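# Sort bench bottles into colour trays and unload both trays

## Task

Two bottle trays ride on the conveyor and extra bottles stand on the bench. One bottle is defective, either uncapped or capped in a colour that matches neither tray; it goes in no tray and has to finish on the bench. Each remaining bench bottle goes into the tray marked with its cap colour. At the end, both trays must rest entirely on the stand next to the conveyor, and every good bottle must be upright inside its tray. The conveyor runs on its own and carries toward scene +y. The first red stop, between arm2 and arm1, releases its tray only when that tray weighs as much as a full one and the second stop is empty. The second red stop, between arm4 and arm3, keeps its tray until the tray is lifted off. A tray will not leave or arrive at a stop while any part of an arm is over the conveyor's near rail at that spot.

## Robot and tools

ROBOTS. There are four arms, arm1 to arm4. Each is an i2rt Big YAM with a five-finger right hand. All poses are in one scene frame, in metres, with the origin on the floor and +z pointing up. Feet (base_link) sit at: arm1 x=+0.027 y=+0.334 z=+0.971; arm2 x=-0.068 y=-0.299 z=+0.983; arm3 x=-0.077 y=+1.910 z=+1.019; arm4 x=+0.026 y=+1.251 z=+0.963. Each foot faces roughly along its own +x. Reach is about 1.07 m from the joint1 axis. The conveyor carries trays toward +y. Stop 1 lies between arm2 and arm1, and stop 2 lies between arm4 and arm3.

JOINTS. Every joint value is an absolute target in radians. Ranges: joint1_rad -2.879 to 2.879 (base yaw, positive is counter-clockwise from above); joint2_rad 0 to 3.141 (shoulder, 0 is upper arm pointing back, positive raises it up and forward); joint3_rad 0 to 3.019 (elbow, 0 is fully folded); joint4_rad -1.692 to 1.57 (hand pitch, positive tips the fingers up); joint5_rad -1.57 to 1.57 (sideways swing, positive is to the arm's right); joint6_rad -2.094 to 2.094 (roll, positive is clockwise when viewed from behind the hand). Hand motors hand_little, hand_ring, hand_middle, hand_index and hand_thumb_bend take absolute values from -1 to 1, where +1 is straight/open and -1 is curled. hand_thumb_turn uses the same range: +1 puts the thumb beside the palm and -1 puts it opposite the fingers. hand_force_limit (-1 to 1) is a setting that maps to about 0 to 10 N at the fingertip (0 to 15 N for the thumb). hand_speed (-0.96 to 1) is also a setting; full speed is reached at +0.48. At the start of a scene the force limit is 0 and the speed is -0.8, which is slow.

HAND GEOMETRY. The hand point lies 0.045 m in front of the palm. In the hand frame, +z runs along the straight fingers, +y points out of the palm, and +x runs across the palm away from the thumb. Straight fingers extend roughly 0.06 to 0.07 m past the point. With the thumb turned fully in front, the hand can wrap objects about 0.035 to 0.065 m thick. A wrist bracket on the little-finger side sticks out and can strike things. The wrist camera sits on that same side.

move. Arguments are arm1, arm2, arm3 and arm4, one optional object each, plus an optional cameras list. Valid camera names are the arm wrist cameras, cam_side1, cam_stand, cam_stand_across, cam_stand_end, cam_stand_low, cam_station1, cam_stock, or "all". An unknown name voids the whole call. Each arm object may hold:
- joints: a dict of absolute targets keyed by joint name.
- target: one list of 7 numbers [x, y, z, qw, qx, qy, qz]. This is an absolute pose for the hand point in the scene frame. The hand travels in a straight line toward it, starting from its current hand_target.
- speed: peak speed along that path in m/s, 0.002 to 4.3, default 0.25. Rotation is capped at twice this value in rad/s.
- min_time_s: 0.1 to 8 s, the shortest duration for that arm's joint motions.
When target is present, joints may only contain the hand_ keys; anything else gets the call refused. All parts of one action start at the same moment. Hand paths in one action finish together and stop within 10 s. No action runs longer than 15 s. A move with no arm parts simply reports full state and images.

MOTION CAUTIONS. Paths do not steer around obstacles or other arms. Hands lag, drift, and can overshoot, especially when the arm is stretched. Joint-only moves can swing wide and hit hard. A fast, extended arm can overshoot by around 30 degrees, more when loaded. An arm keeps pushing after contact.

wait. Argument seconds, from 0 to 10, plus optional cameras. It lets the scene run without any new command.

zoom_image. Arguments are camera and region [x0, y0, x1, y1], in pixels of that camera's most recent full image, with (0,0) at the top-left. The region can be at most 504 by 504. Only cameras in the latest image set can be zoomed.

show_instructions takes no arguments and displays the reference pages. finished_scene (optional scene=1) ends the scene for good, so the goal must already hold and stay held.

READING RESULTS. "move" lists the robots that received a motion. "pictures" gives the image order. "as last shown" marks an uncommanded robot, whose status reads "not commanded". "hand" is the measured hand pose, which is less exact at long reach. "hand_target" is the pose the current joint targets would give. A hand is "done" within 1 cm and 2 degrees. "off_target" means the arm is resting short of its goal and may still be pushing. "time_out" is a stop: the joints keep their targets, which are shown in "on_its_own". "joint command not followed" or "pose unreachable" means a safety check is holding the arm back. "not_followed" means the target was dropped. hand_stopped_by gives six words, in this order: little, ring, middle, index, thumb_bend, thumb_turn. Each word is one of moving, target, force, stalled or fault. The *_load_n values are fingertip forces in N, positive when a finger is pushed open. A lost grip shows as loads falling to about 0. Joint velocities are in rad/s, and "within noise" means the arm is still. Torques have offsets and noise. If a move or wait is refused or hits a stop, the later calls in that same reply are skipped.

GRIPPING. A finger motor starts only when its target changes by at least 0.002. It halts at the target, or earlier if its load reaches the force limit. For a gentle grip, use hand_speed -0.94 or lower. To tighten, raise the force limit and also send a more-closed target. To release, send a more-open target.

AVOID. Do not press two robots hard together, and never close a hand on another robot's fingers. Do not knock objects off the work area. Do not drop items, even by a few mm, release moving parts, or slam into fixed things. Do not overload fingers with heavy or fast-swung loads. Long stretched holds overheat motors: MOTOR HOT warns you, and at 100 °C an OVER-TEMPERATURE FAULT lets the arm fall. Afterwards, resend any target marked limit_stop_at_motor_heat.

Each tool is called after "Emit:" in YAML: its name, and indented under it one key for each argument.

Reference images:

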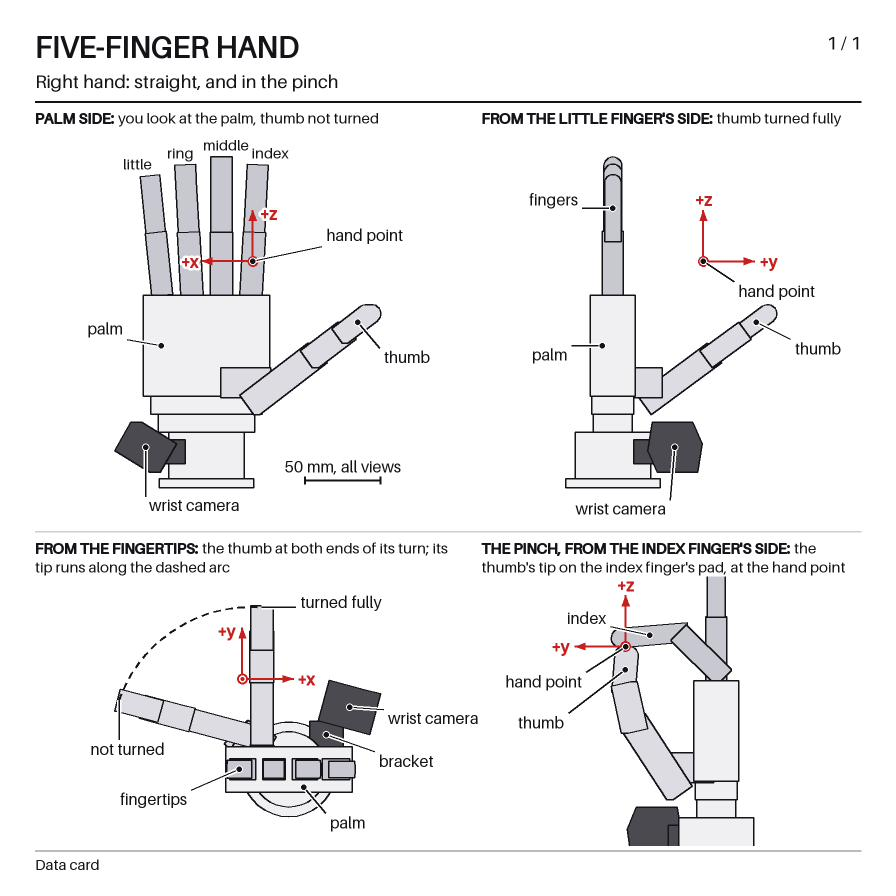

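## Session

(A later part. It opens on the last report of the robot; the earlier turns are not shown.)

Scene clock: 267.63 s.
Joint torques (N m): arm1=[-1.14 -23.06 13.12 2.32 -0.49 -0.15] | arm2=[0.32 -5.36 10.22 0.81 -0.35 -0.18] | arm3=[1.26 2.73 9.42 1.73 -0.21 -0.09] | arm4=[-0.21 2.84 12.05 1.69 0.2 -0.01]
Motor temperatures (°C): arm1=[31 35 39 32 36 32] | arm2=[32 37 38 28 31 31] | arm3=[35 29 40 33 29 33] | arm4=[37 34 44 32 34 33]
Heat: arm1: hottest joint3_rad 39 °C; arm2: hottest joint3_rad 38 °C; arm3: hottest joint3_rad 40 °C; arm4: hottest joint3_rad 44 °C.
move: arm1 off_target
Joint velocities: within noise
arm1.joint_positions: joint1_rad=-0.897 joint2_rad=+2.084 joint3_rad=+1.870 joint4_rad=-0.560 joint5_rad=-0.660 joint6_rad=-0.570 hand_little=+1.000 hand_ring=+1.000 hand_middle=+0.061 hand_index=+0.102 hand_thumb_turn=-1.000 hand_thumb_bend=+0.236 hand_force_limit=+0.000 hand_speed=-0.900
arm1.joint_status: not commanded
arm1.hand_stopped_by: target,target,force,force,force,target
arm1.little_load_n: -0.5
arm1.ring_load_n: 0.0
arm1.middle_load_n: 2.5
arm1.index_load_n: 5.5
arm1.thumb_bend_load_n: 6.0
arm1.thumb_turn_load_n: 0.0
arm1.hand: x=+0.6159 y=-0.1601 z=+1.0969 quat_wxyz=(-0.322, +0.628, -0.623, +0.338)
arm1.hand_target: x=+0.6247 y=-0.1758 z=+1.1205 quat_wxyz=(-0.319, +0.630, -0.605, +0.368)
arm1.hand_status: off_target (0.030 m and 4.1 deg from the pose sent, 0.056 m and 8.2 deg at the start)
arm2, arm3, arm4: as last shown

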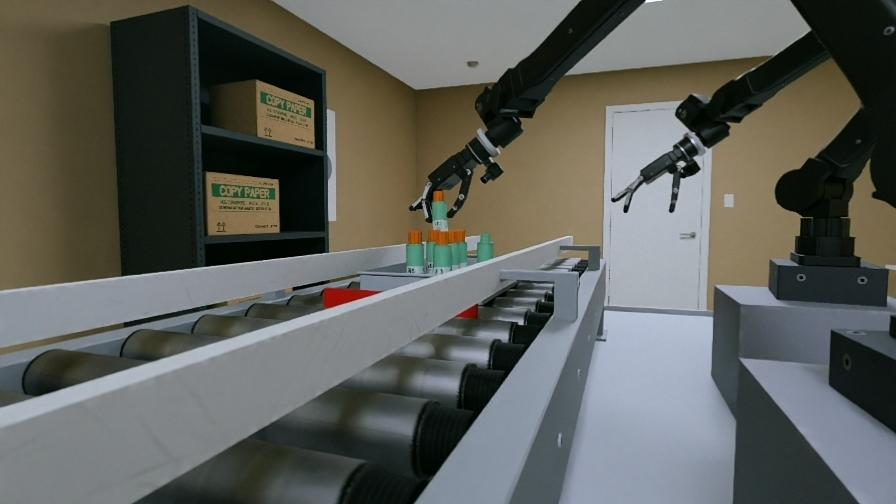

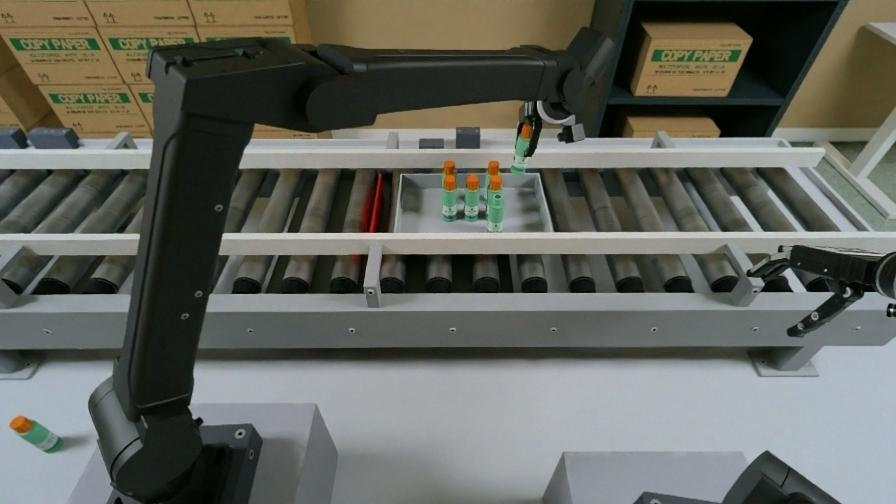

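Emit:
move:
  arm1: {"target":[0.628,-0.187,1.072,0.3160,-0.6312,0.5970,-0.3816],"speed":0.08}
  cameras: ["cam_side1","cam_station1"]

Emit:
zoom_image:
  camera: "cam_station1"
  region: [390, 90, 590, 250]

Emit:
zoom_image:
  camera: "cam_side1"
  region: [360, 150, 540, 310]

Scene clock: 269.60 s.
Joint torques (N m): arm1=[-1.32 -23.18 10.39 2.4 -0.46 -0.15] | arm2=[0.44 -5.42 10.26 0.79 -0.35 -0.18] | arm3=[1.32 2.67 9.42 1.73 -0.21 -0.08] | arm4=[-0.26 2.84 12.05 1.7 0.21 -0.01]
Motor temperatures (°C): arm1=[31 36 39 32 36 32] | arm2=[32 37 38 28 31 31] | arm3=[35 29 40 33 29 33] | arm4=[37 34 44 32 34 33]
Heat: arm1: hottest joint3_rad 39 °C; arm2: hottest joint3_rad 38 °C; arm3: hottest joint3_rad 40 °C; arm4: hottest joint3_rad 44 °C.
move: arm1 off_target
Joint velocities: within noise
arm1.joint_positions: joint1_rad=-0.899 joint2_rad=+2.131 joint3_rad=+1.846 joint4_rad=-0.429 joint5_rad=-0.661 joint6_rad=-0.578 hand_little=+1.000 hand_ring=+1.000 hand_middle=+0.061 hand_index=+0.102 hand_thumb_turn=-1.000 hand_thumb_bend=+0.236 hand_force_limit=+0.000 hand_speed=-0.900
arm1.joint_status: not commanded
arm1.hand_stopped_by: target,target,force,force,force,target
arm1.little_load_n: 0.0
arm1.ring_load_n: 0.0
arm1.middle_load_n: 2.5
arm1.index_load_n: 5.5
arm1.thumb_bend_load_n: 6.0
arm1.thumb_turn_load_n: 0.5
arm1.hand: x=+0.6271 y=-0.1762 z=+1.0661 quat_wxyz=(-0.319, +0.630, -0.607, +0.366)
arm1.hand_target: x=+0.6278 y=-0.1868 z=+1.0721 quat_wxyz=(-0.316, +0.631, -0.597, +0.381)
arm1.hand_status: off_target (0.012 m and 2.2 deg from the pose sent, 0.038 m and 5.9 deg at the start)
arm2, arm3, arm4: as last shown
arm3.middle_load_n: -0.5

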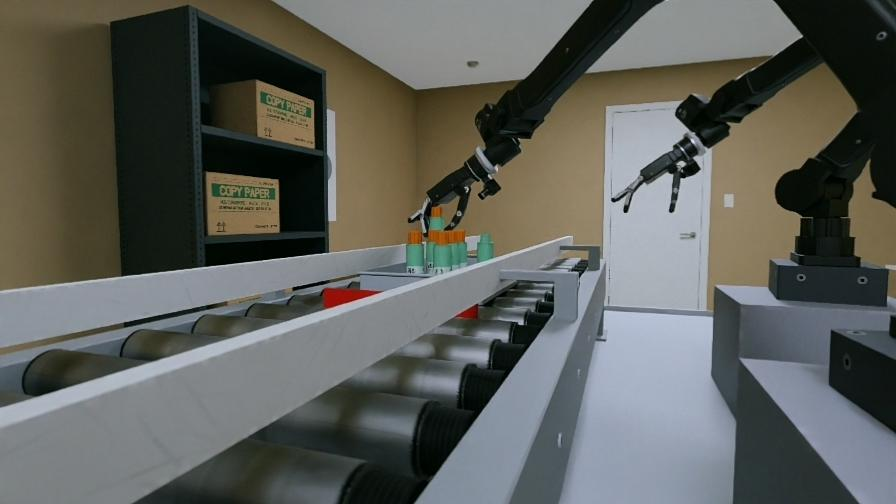

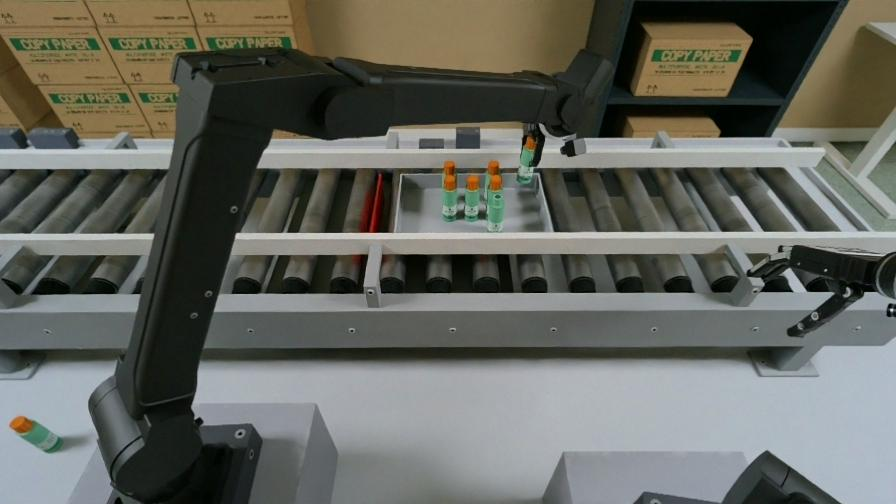

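Scaled by 2.520 from the camera's image (finer frame: 1280x720).

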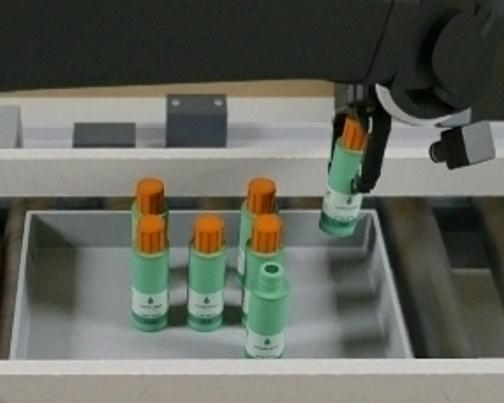

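Scaled by 2.800 from the camera's image (finer frame: 1280x720).

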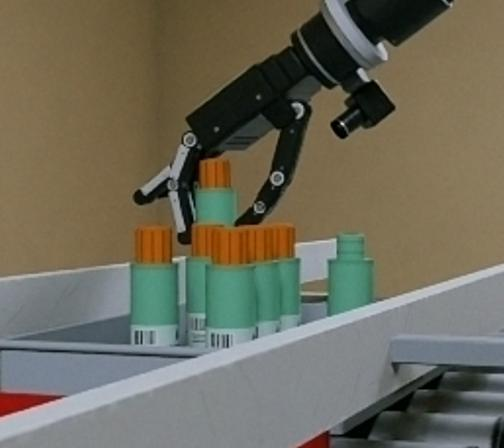

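Emit:
move:
  arm1: {"target":[0.618,-0.178,1.038,0.3160,-0.6312,0.5970,-0.3816],"speed":0.06}
  cameras: ["cam_side1","cam_station1"]

Emit:
zoom_image:
  camera: "cam_station1"
  region: [390, 90, 590, 250]

Emit:
zoom_image:
  camera: "cam_side1"
  region: [360, 150, 540, 310]

Scene clock: 271.27 s.
Joint torques (N m): arm1=[-1.38 -23.24 9.77 2.41 -0.48 -0.14] | arm2=[0.32 -5.3 10.28 0.81 -0.36 -0.18] | arm3=[1.26 2.67 9.42 1.74 -0.21 -0.09] | arm4=[-0.21 2.84 12.05 1.7 0.21 -0.01]
Motor temperatures (°C): arm1=[31 36 39 32 36 32] | arm2=[32 37 38 28 31 31] | arm3=[35 29 40 33 29 33] | arm4=[37 34 44 32 34 33]
Heat: arm1: hottest joint3_rad 39 °C; arm2: hottest joint3_rad 38 °C; arm3: hottest joint3_rad 40 °C; arm4: hottest joint3_rad 44 °C.
move: arm1 off_target
Joint velocities: within noise
arm1.joint_positions: joint1_rad=-0.901 joint2_rad=+2.131 joint3_rad=+1.749 joint4_rad=-0.333 joint5_rad=-0.663 joint6_rad=-0.580 hand_little=+1.000 hand_ring=+1.000 hand_middle=+0.061 hand_index=+0.102 hand_thumb_turn=-1.000 hand_thumb_bend=+0.236 hand_force_limit=+0.000 hand_speed=-0.900
arm1.joint_status: not commanded
arm1.hand_stopped_by: target,target,force,force,force,target
arm1.little_load_n: 0.0
arm1.ring_load_n: 0.0
arm1.middle_load_n: 2.5
arm1.index_load_n: 5.5
arm1.thumb_bend_load_n: 5.5
arm1.thumb_turn_load_n: 0.5
arm1.hand: x=+0.6176 y=-0.1675 z=+1.0310 quat_wxyz=(-0.319, +0.630, -0.607, +0.365)
arm1.hand_target: x=+0.6179 y=-0.1778 z=+1.0382 quat_wxyz=(-0.316, +0.631, -0.597, +0.381)
arm1.hand_status: off_target (0.013 m and 2.2 deg from the pose sent, 0.030 m and 2.2 deg at the start)
arm2, arm3, arm4: as last shown
arm2.ring_load_n: -0.5
arm3.middle_load_n: 0.0

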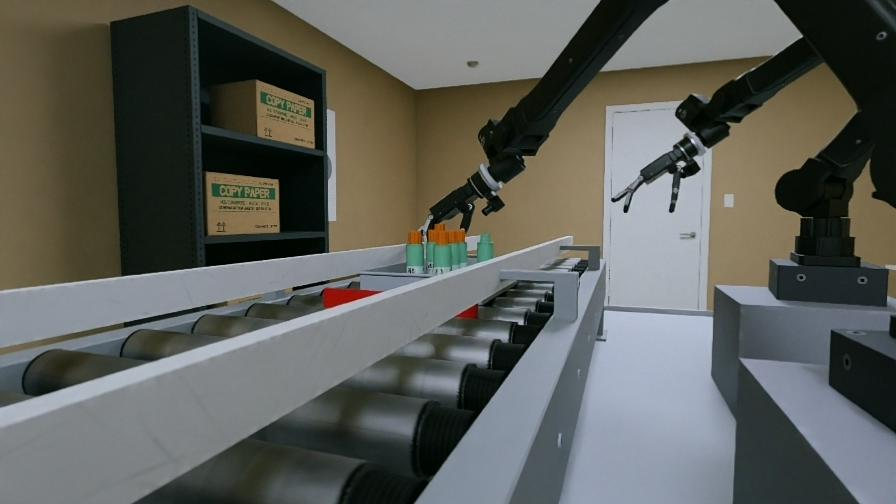

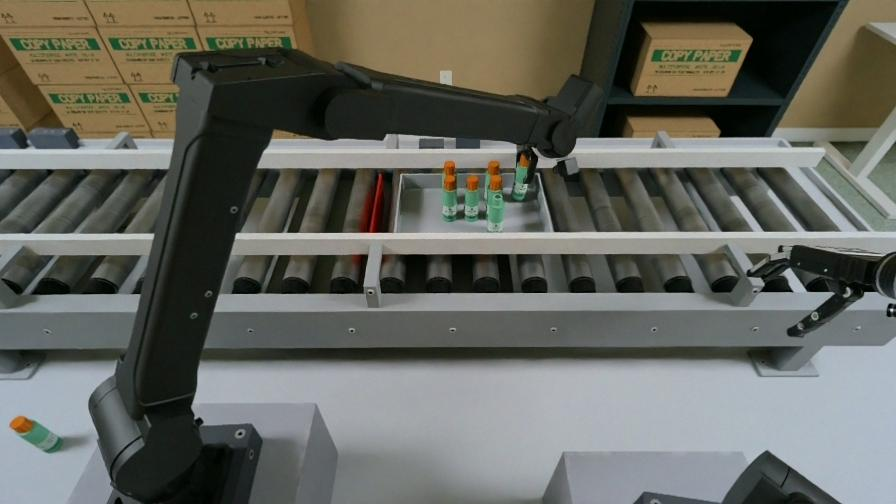

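Scaled by 2.520 from the camera's image (finer frame: 1280x720).

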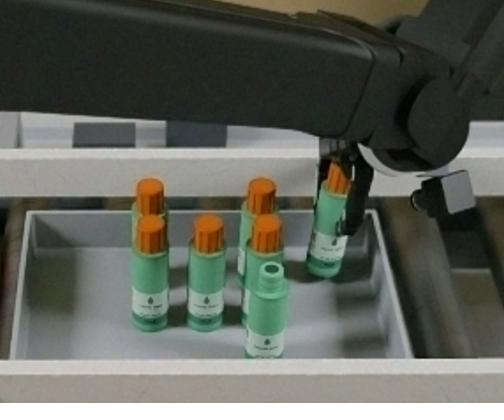

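Scaled by 2.800 from the camera's image (finer frame: 1280x720).

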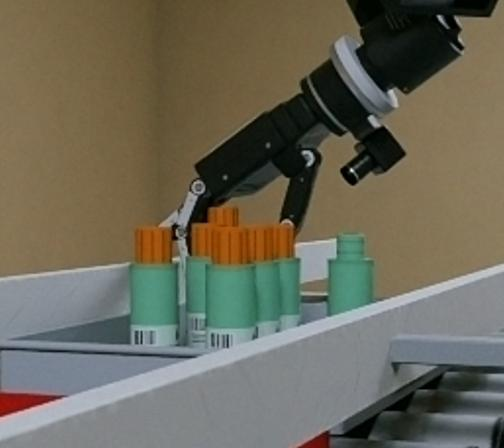

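Emit:
move:
  arm1: {"target":[0.615,-0.176,1.031,0.3160,-0.6312,0.5970,-0.3816],"speed":0.04}

Emit:
move:
  arm1: {"target":[0.615,-0.176,1.025,0.3160,-0.6312,0.5970,-0.3816],"speed":0.04}
  cameras: ["cam_side1","cam_station1"]

Emit:
zoom_image:
  camera: "cam_station1"
  region: [390, 90, 590, 250]

Emit:
zoom_image:
  camera: "cam_side1"
  region: [360, 150, 540, 310]

Scene clock: 272.60 s.
Joint torques (N m): arm1=[-1.38 -23.3 9.58 2.41 -0.47 -0.15] | arm2=[0.32 -5.36 10.28 0.81 -0.36 -0.18] | arm3=[1.2 2.67 9.42 1.73 -0.21 -0.08] | arm4=[-0.21 2.84 12.05 1.69 0.2 -0.01]
Motor temperatures (°C): arm1=[31 36 39 32 36 32] | arm2=[32 37 38 28 31 31] | arm3=[35 29 40 33 29 33] | arm4=[37 34 44 32 34 33]
Heat: arm1: hottest joint3_rad 39 °C; arm2: hottest joint3_rad 38 °C; arm3: hottest joint3_rad 40 °C; arm4: hottest joint3_rad 44 °C.
move: arm1 off_target
Joint velocities: within noise
arm1.joint_positions: joint1_rad=-0.902 joint2_rad=+2.131 joint3_rad=+1.728 joint4_rad=-0.313 joint5_rad=-0.664 joint6_rad=-0.581 hand_little=+1.000 hand_ring=+1.000 hand_middle=+0.061 hand_index=+0.102 hand_thumb_turn=-1.000 hand_thumb_bend=+0.236 hand_force_limit=+0.000 hand_speed=-0.900
arm1.joint_status: not commanded
arm1.hand_stopped_by: target,target,force,force,force,target
arm1.little_load_n: 0.0
arm1.ring_load_n: 0.0
arm1.middle_load_n: 2.5
arm1.index_load_n: 5.5
arm1.thumb_bend_load_n: 6.0
arm1.thumb_turn_load_n: 0.5
arm1.hand: x=+0.6147 y=-0.1659 z=+1.0237 quat_wxyz=(-0.319, +0.630, -0.607, +0.365)
arm1.hand_target: x=+0.6148 y=-0.1760 z=+1.0312 quat_wxyz=(-0.316, +0.631, -0.597, +0.381)
arm1.hand_status: off_target (0.012 m and 2.2 deg from the pose sent, 0.009 m and 2.2 deg at the start)
arm2, arm3, arm4: as last shown
arm2.ring_load_n: 0.0
arm2.middle_load_n: -0.5
pictures: none

Scene clock: 273.57 s.
Joint torques (N m): arm1=[-1.44 -22.71 9.55 2.43 -0.47 -0.15] | arm2=[0.38 -5.36 10.25 0.79 -0.35 -0.18] | arm3=[1.26 2.67 9.42 1.73 -0.21 -0.08] | arm4=[-0.21 2.78 12.05 1.69 0.2 -0.01]
Motor temperatures (°C): arm1=[31 36 39 32 36 32] | arm2=[32 37 38 28 31 31] | arm3=[35 29 40 33 29 33] | arm4=[37 34 44 32 34 33]
Heat: arm1: hottest joint3_rad 39 °C; arm2: hottest joint3_rad 38 °C; arm3: hottest joint3_rad 40 °C; arm4: hottest joint3_rad 44 °C.
move: arm1 done
Joint velocities: within noise
arm1.joint_positions: joint1_rad=-0.902 joint2_rad=+2.131 joint3_rad=+1.723 joint4_rad=-0.301 joint5_rad=-0.664 joint6_rad=-0.581 hand_little=+1.000 hand_ring=+1.000 hand_middle=+0.061 hand_index=+0.102 hand_thumb_turn=-1.000 hand_thumb_bend=+0.236 hand_force_limit=+0.000 hand_speed=-0.900
arm1.joint_status: not commanded
arm1.hand_stopped_by: target,target,force,force,force,target
arm1.little_load_n: 0.0
arm1.ring_load_n: 0.0
arm1.middle_load_n: 2.5
arm1.index_load_n: 5.5
arm1.thumb_bend_load_n: 6.0
arm1.thumb_turn_load_n: 0.5
arm1.hand: x=+0.6151 y=-0.1664 z=+1.0227 quat_wxyz=(-0.318, +0.630, -0.605, +0.368)
arm1.hand_target: x=+0.6148 y=-0.1760 z=+1.0251 quat_wxyz=(-0.316, +0.631, -0.597, +0.382)
arm1.hand_status: done (0.010 m and 1.8 deg from the pose sent, 0.010 m and 2.2 deg at the start)
arm2: as last shown
arm2.middle_load_n: 0.0
arm3.joint_positions: joint1_rad=+0.052 joint2_rad=+0.631 joint3_rad=+1.412 joint4_rad=-1.169 joint5_rad=-0.182 joint6_rad=-1.161 hand_little=+1.000 hand_ring=+1.000 hand_middle=+1.000 hand_index=+1.000 hand_thumb_turn=+1.000 hand_thumb_bend=+1.000 hand_force_limit=+0.000 hand_speed=-0.800
arm3.joint_status: not commanded
arm3.hand_stopped_by: target,target,target,target,target,target
arm3.little_load_n: 0.0
arm3.ring_load_n: 0.0
arm3.middle_load_n: 0.0
arm3.index_load_n: 0.0
arm3.thumb_bend_load_n: 0.0
arm3.thumb_turn_load_n: 0.0
arm3.hand: x=+0.1895 y=+1.8818 z=+1.5413 quat_wxyz=(-0.173, +0.819, -0.148, +0.528)
arm3.hand_target: x=+0.1880 y=+1.8818 z=+1.5499 quat_wxyz=(-0.174, +0.814, -0.146, +0.535)
arm3.hand_status: not commanded
arm4.joint_positions: joint1_rad=-0.047 joint2_rad=+0.634 joint3_rad=+1.333 joint4_rad=-1.246 joint5_rad=+0.179 joint6_rad=-1.146 hand_little=+1.000 hand_ring=+1.000 hand_middle=+1.000 hand_index=+1.000 hand_thumb_turn=+1.000 hand_thumb_bend=+1.000 hand_force_limit=+0.000 hand_speed=-0.800
arm4.joint_status: not commanded
arm4.hand_stopped_by: target,target,target,target,target,target
arm4.little_load_n: 0.0
arm4.ring_load_n: 0.0
arm4.middle_load_n: 0.0
arm4.index_load_n: 0.0
arm4.thumb_bend_load_n: 0.0
arm4.thumb_turn_load_n: 0.0
arm4.hand: x=+0.2713 y=+1.1888 z=+1.4397 quat_wxyz=(-0.038, +0.845, -0.204, +0.493)
arm4.hand_target: x=+0.2706 y=+1.1888 z=+1.4503 quat_wxyz=(-0.041, +0.839, -0.204, +0.503)
arm4.hand_status: not commanded

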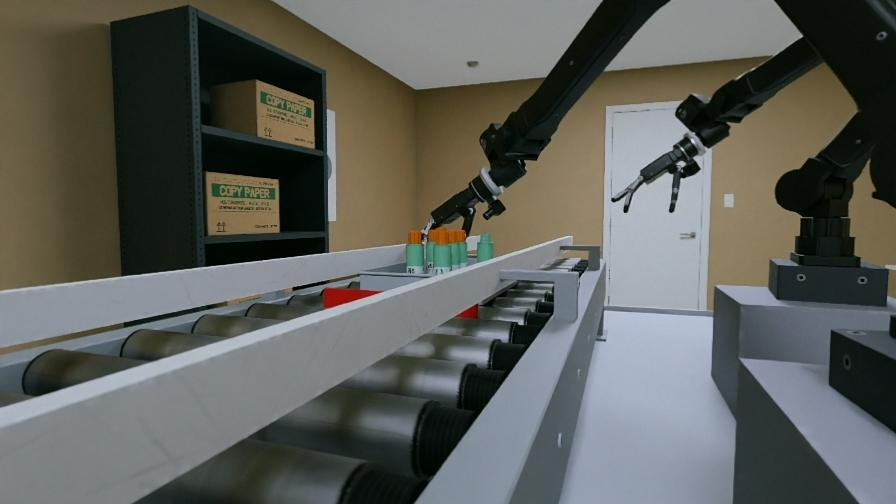

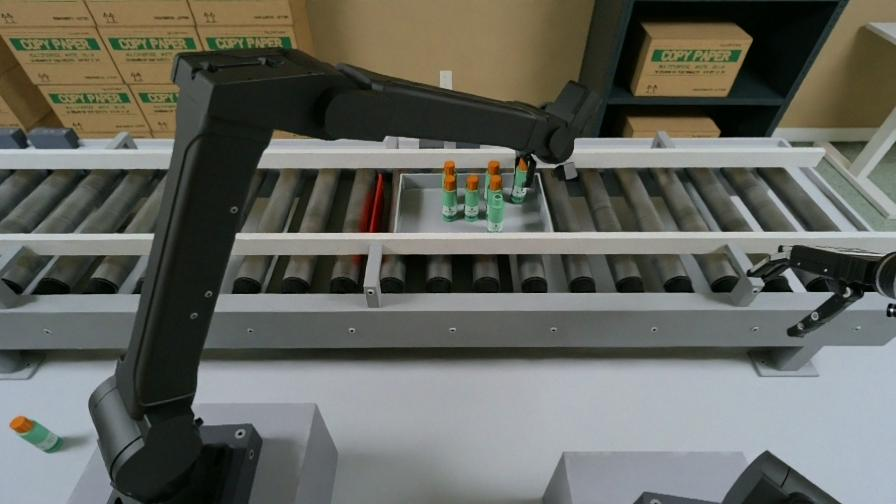

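Scaled by 2.520 from the camera's image (finer frame: 1280x720).

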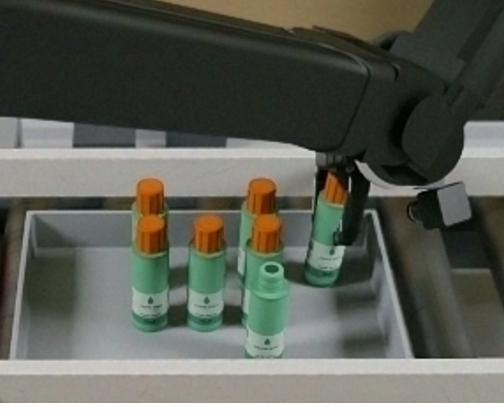

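Scaled by 2.800 from the camera's image (finer frame: 1280x720).

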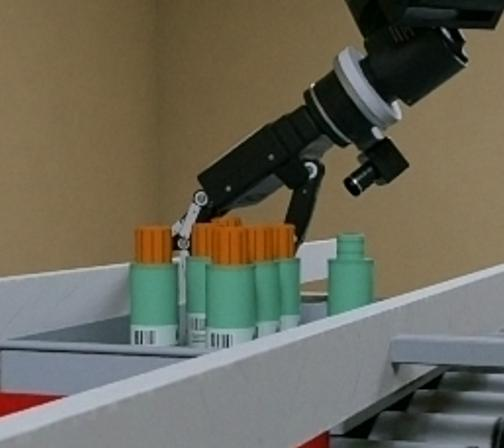

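Emit:
move:
  arm1: {"joints":{"hand_index":0.2,"hand_middle":0.2,"hand_thumb_bend":0.45,"hand_speed":-0.85}}
  cameras: ["cam_side1","cam_station1"]

Emit:
zoom_image:
  camera: "cam_station1"
  region: [390, 90, 590, 250]

Emit:
zoom_image:
  camera: "cam_side1"
  region: [360, 150, 540, 310]

Scene clock: 275.30 s.
Joint torques (N m): arm1=[-1.38 -22.71 9.57 2.33 -0.42 -0.15] | arm2=[0.26 -5.3 10.26 0.79 -0.35 -0.19] | arm3=[1.32 2.67 9.42 1.73 -0.21 -0.08] | arm4=[-0.21 2.84 12.05 1.69 0.21 -0.01]
Motor temperatures (°C): arm1=[31 37 39 32 36 32] | arm2=[32 37 38 28 31 31] | arm3=[35 29 40 33 29 33] | arm4=[37 34 44 32 34 33]
Heat: arm1: hottest joint3_rad 39 °C; arm2: hottest joint3_rad 38 °C; arm3: hottest joint3_rad 40 °C; arm4: hottest joint3_rad 44 °C.
move: arm1 done
Joint velocities: within noise
arm1.joint_positions: joint1_rad=-0.902 joint2_rad=+2.131 joint3_rad=+1.723 joint4_rad=-0.298 joint5_rad=-0.665 joint6_rad=-0.581 hand_little=+1.000 hand_ring=+1.000 hand_middle=+0.200 hand_index=+0.200 hand_thumb_turn=-1.000 hand_thumb_bend=+0.450 hand_force_limit=+0.000 hand_speed=-0.850
arm1.joint_status: all done
arm1.hand_stopped_by: target,target,target,target,target,target
arm1.little_load_n: 0.0
arm1.ring_load_n: 0.0
arm1.middle_load_n: -0.5
arm1.index_load_n: 0.0
arm1.thumb_bend_load_n: 0.0
arm1.thumb_turn_load_n: 0.0
arm1.hand: x=+0.6155 y=-0.1665 z=+1.0232 quat_wxyz=(-0.319, +0.630, -0.604, +0.369)
arm1.hand_target: x=+0.6148 y=-0.1760 z=+1.0251 quat_wxyz=(-0.316, +0.631, -0.597, +0.382)
arm1.hand_status: not commanded
arm2, arm3, arm4: as last shown

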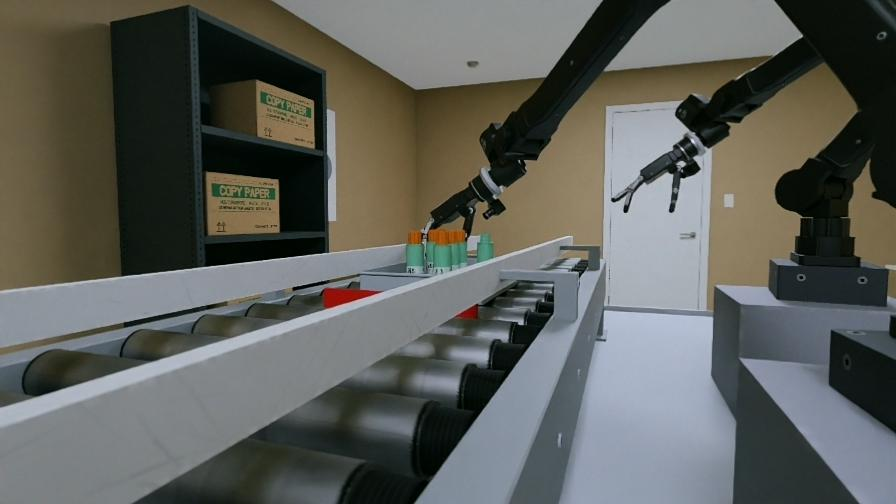

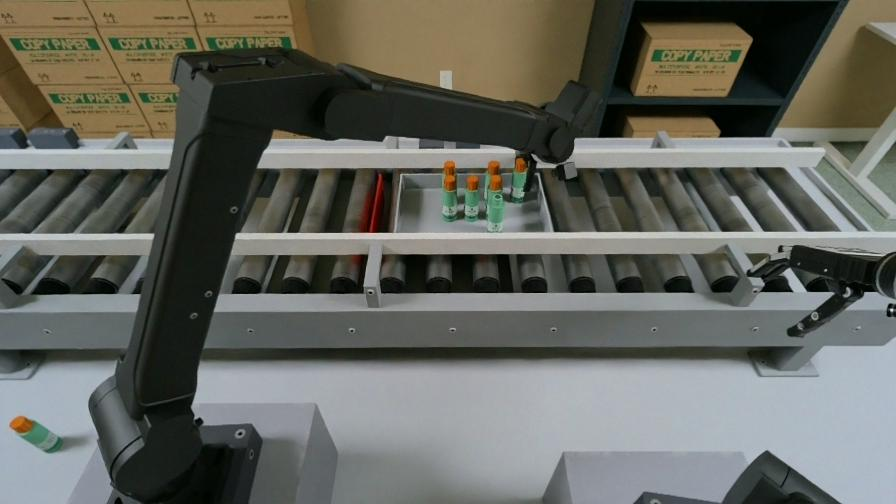

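Scaled by 2.520 from the camera's image (finer frame: 1280x720).

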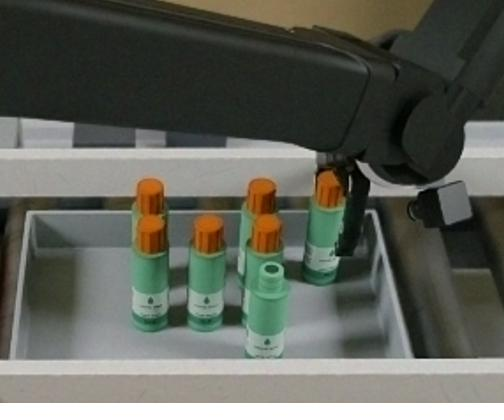

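Scaled by 2.800 from the camera's image (finer frame: 1280x720).

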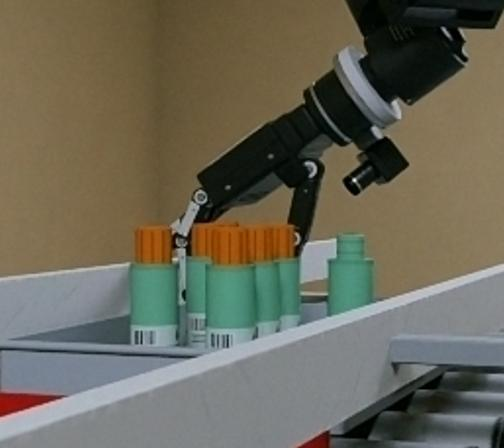

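Emit:
move:
  arm1: {"target":[0.624,-0.179,1.040,0.3160,-0.6312,0.5970,-0.3816],"speed":0.04}
  cameras: ["cam_side1","cam_station1"]

Emit:
zoom_image:
  camera: "cam_station1"
  region: [390, 90, 590, 250]

Scene clock: 276.47 s.
Joint torques (N m): arm1=[-0.85 -22.53 13.12 1.18 -0.23 -0.09] | arm2=[0.15 -5.54 10.25 0.8 -0.35 -0.18] | arm3=[1.26 2.67 9.43 1.73 -0.22 -0.08] | arm4=[-0.21 2.84 12.07 1.69 0.21 -0.01]
Motor temperatures (°C): arm1=[31 37 39 32 36 32] | arm2=[32 37 38 28 31 31] | arm3=[35 29 40 33 29 33] | arm4=[37 34 44 32 34 33]
Heat: arm1: hottest joint3_rad 39 °C; arm2: hottest joint3_rad 38 °C; arm3: hottest joint3_rad 40 °C; arm4: hottest joint3_rad 44 °C.
move: arm1 off_target
Joint velocities: within noise
arm1.joint_positions: joint1_rad=-0.902 joint2_rad=+2.131 joint3_rad=+1.723 joint4_rad=-0.305 joint5_rad=-0.665 joint6_rad=-0.581 hand_little=+1.000 hand_ring=+1.000 hand_middle=+0.200 hand_index=+0.200 hand_thumb_turn=-1.000 hand_thumb_bend=+0.450 hand_force_limit=+0.000 hand_speed=-0.850
arm1.joint_status: not commanded
arm1.hand_stopped_by: target,target,target,target,target,target
arm1.little_load_n: 0.0
arm1.ring_load_n: 0.0
arm1.middle_load_n: 0.0
arm1.index_load_n: 0.0
arm1.thumb_bend_load_n: 0.0
arm1.thumb_turn_load_n: 0.0
arm1.hand: x=+0.6146 y=-0.1655 z=+1.0223 quat_wxyz=(-0.319, +0.630, -0.606, +0.367)
arm1.hand_target: x=+0.6232 y=-0.1784 z=+1.0403 quat_wxyz=(-0.316, +0.631, -0.597, +0.382)
arm1.hand_status: off_target (0.024 m and 2.0 deg from the pose sent, 0.023 m and 1.7 deg at the start)
arm2.joint_positions: joint1_rad=-0.688 joint2_rad=+0.903 joint3_rad=+0.532 joint4_rad=-0.432 joint5_rad=-0.661 joint6_rad=-0.557 hand_little=+1.000 hand_ring=+1.000 hand_middle=+0.500 hand_index=+0.500 hand_thumb_turn=-1.000 hand_thumb_bend=+0.900 hand_force_limit=+0.000 hand_speed=+0.300
arm2.joint_status: not commanded
arm2.hand_stopped_by: target,target,target,target,target,target
arm2.little_load_n: 0.0
arm2.ring_load_n: 0.0
arm2.middle_load_n: 0.0
arm2.index_load_n: 0.0
arm2.thumb_bend_load_n: 0.0
arm2.thumb_turn_load_n: 0.0
arm2.hand: x=+0.2239 y=-0.4516 z=+1.1021 quat_wxyz=(-0.328, +0.626, -0.627, +0.328)
arm2.hand_target: x=+0.2201 y=-0.4499 z=+1.0999 quat_wxyz=(-0.326, +0.627, -0.627, +0.326)
arm2.hand_status: not commanded
arm3, arm4: as last shown

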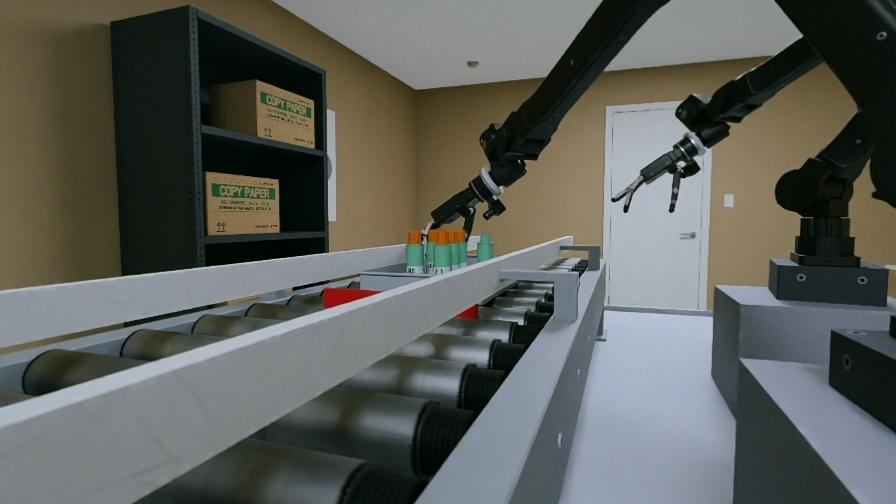

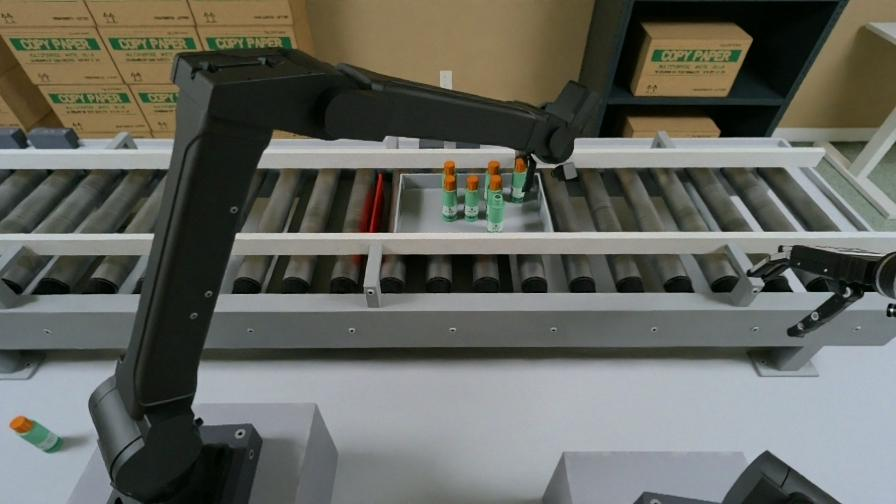

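Scaled by 2.520 from the camera's image (finer frame: 1280x720).

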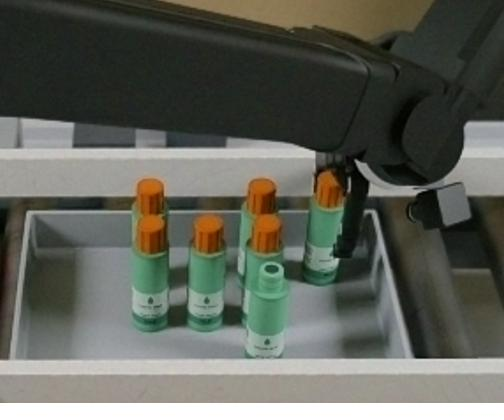

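Emit:
move:
  arm1: {"target":[0.627,-0.180,1.050,0.3160,-0.6312,0.5970,-0.3816],"speed":0.04}

Emit:
move:
  arm1: {"target":[0.630,-0.181,1.060,0.3160,-0.6312,0.5970,-0.3816],"speed":0.04}
  cameras: ["cam_side1","cam_station1"]

Emit:
zoom_image:
  camera: "cam_station1"
  region: [390, 90, 590, 250]

Scene clock: 277.60 s.
Joint torques (N m): arm1=[-0.62 -22.95 13.09 1.18 -0.19 -0.08] | arm2=[0.44 -5.36 10.28 0.79 -0.35 -0.17] | arm3=[1.26 2.73 9.44 1.74 -0.21 -0.08] | arm4=[-0.21 2.78 12.04 1.69 0.21 -0.01]
Motor temperatures (°C): arm1=[31 37 39 32 36 32] | arm2=[32 37 38 28 31 31] | arm3=[35 29 40 33 29 33] | arm4=[37 34 44 32 34 33]
Heat: arm1: hottest joint3_rad 39 °C; arm2: hottest joint3_rad 38 °C; arm3: hottest joint3_rad 40 °C; arm4: hottest joint3_rad 44 °C.
move: arm1 off_target
Joint velocities: within noise
arm1.joint_positions: joint1_rad=-0.902 joint2_rad=+2.131 joint3_rad=+1.747 joint4_rad=-0.330 joint5_rad=-0.665 joint6_rad=-0.581 hand_little=+1.000 hand_ring=+1.000 hand_middle=+0.200 hand_index=+0.200 hand_thumb_turn=-1.000 hand_thumb_bend=+0.450 hand_force_limit=+0.000 hand_speed=-0.850
arm1.joint_status: not commanded
arm1.hand_stopped_by: target,target,target,target,target,target
arm1.little_load_n: 0.0
arm1.ring_load_n: 0.0
arm1.middle_load_n: 0.0
arm1.index_load_n: 0.0
arm1.thumb_bend_load_n: 0.0
arm1.thumb_turn_load_n: 0.0
arm1.hand: x=+0.6170 y=-0.1682 z=+1.0308 quat_wxyz=(-0.319, +0.630, -0.606, +0.366)
arm1.hand_target: x=+0.6262 y=-0.1793 z=+1.0503 quat_wxyz=(-0.316, +0.631, -0.597, +0.382)
arm1.hand_status: off_target (0.025 m and 2.0 deg from the pose sent, 0.034 m and 2.0 deg at the start)
arm2, arm3, arm4: as last shown
pictures: none

Scene clock: 278.57 s.
Joint torques (N m): arm1=[-0.44 -23.24 13.2 1.2 -0.19 -0.06] | arm2=[0.26 -5.36 10.26 0.8 -0.35 -0.18] | arm3=[1.26 2.67 9.43 1.73 -0.21 -0.09] | arm4=[-0.21 2.84 12.04 1.7 0.2 -0.01]
Motor temperatures (°C): arm1=[31 37 39 32 36 32] | arm2=[32 37 38 28 31 31] | arm3=[35 29 40 33 29 33] | arm4=[37 34 44 32 34 33]
Heat: arm1: hottest joint3_rad 39 °C; arm2: hottest joint3_rad 38 °C; arm3: hottest joint3_rad 40 °C; arm4: hottest joint3_rad 44 °C.
move: arm1 off_target
Joint velocities: within noise
arm1.joint_positions: joint1_rad=-0.902 joint2_rad=+2.131 joint3_rad=+1.771 joint4_rad=-0.355 joint5_rad=-0.663 joint6_rad=-0.581 hand_little=+1.000 hand_ring=+1.000 hand_middle=+0.200 hand_index=+0.200 hand_thumb_turn=-1.000 hand_thumb_bend=+0.450 hand_force_limit=+0.000 hand_speed=-0.850
arm1.joint_status: not commanded
arm1.hand_stopped_by: target,target,target,target,target,target
arm1.little_load_n: 0.0
arm1.ring_load_n: 0.0
arm1.middle_load_n: 0.0
arm1.index_load_n: 0.0
arm1.thumb_bend_load_n: 0.0
arm1.thumb_turn_load_n: 0.0
arm1.hand: x=+0.6189 y=-0.1708 z=+1.0387 quat_wxyz=(-0.318, +0.630, -0.607, +0.366)
arm1.hand_target: x=+0.6292 y=-0.1803 z=+1.0603 quat_wxyz=(-0.316, +0.631, -0.597, +0.382)
arm1.hand_status: off_target (0.026 m and 2.1 deg from the pose sent, 0.034 m and 2.1 deg at the start)
arm2, arm3, arm4: as last shown

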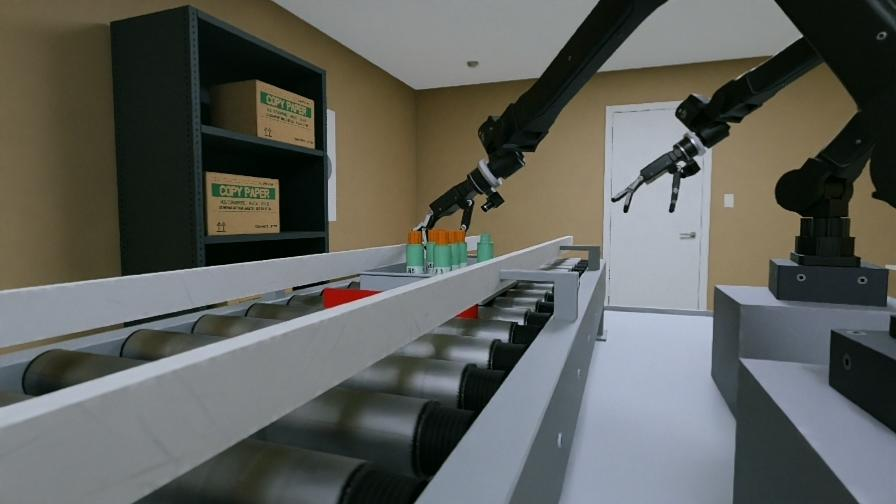

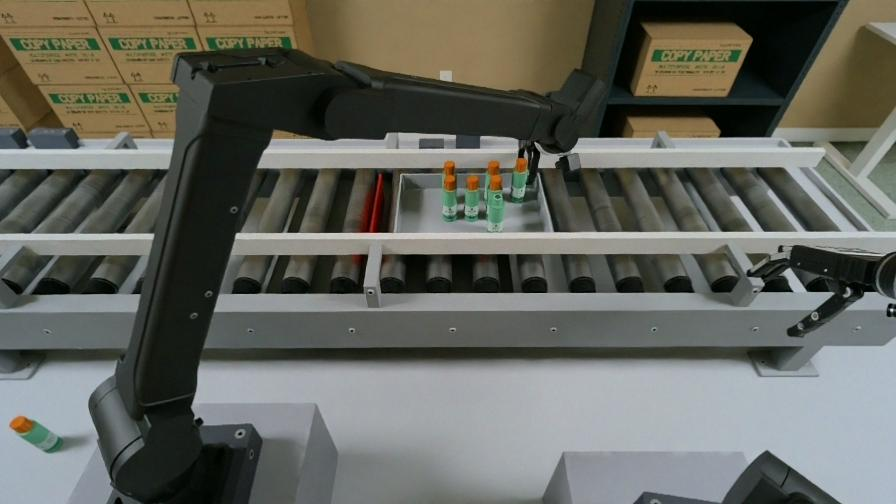

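Scaled by 2.520 from the camera's image (finer frame: 1280x720).

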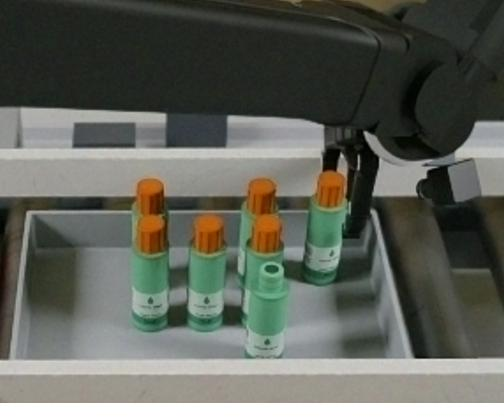

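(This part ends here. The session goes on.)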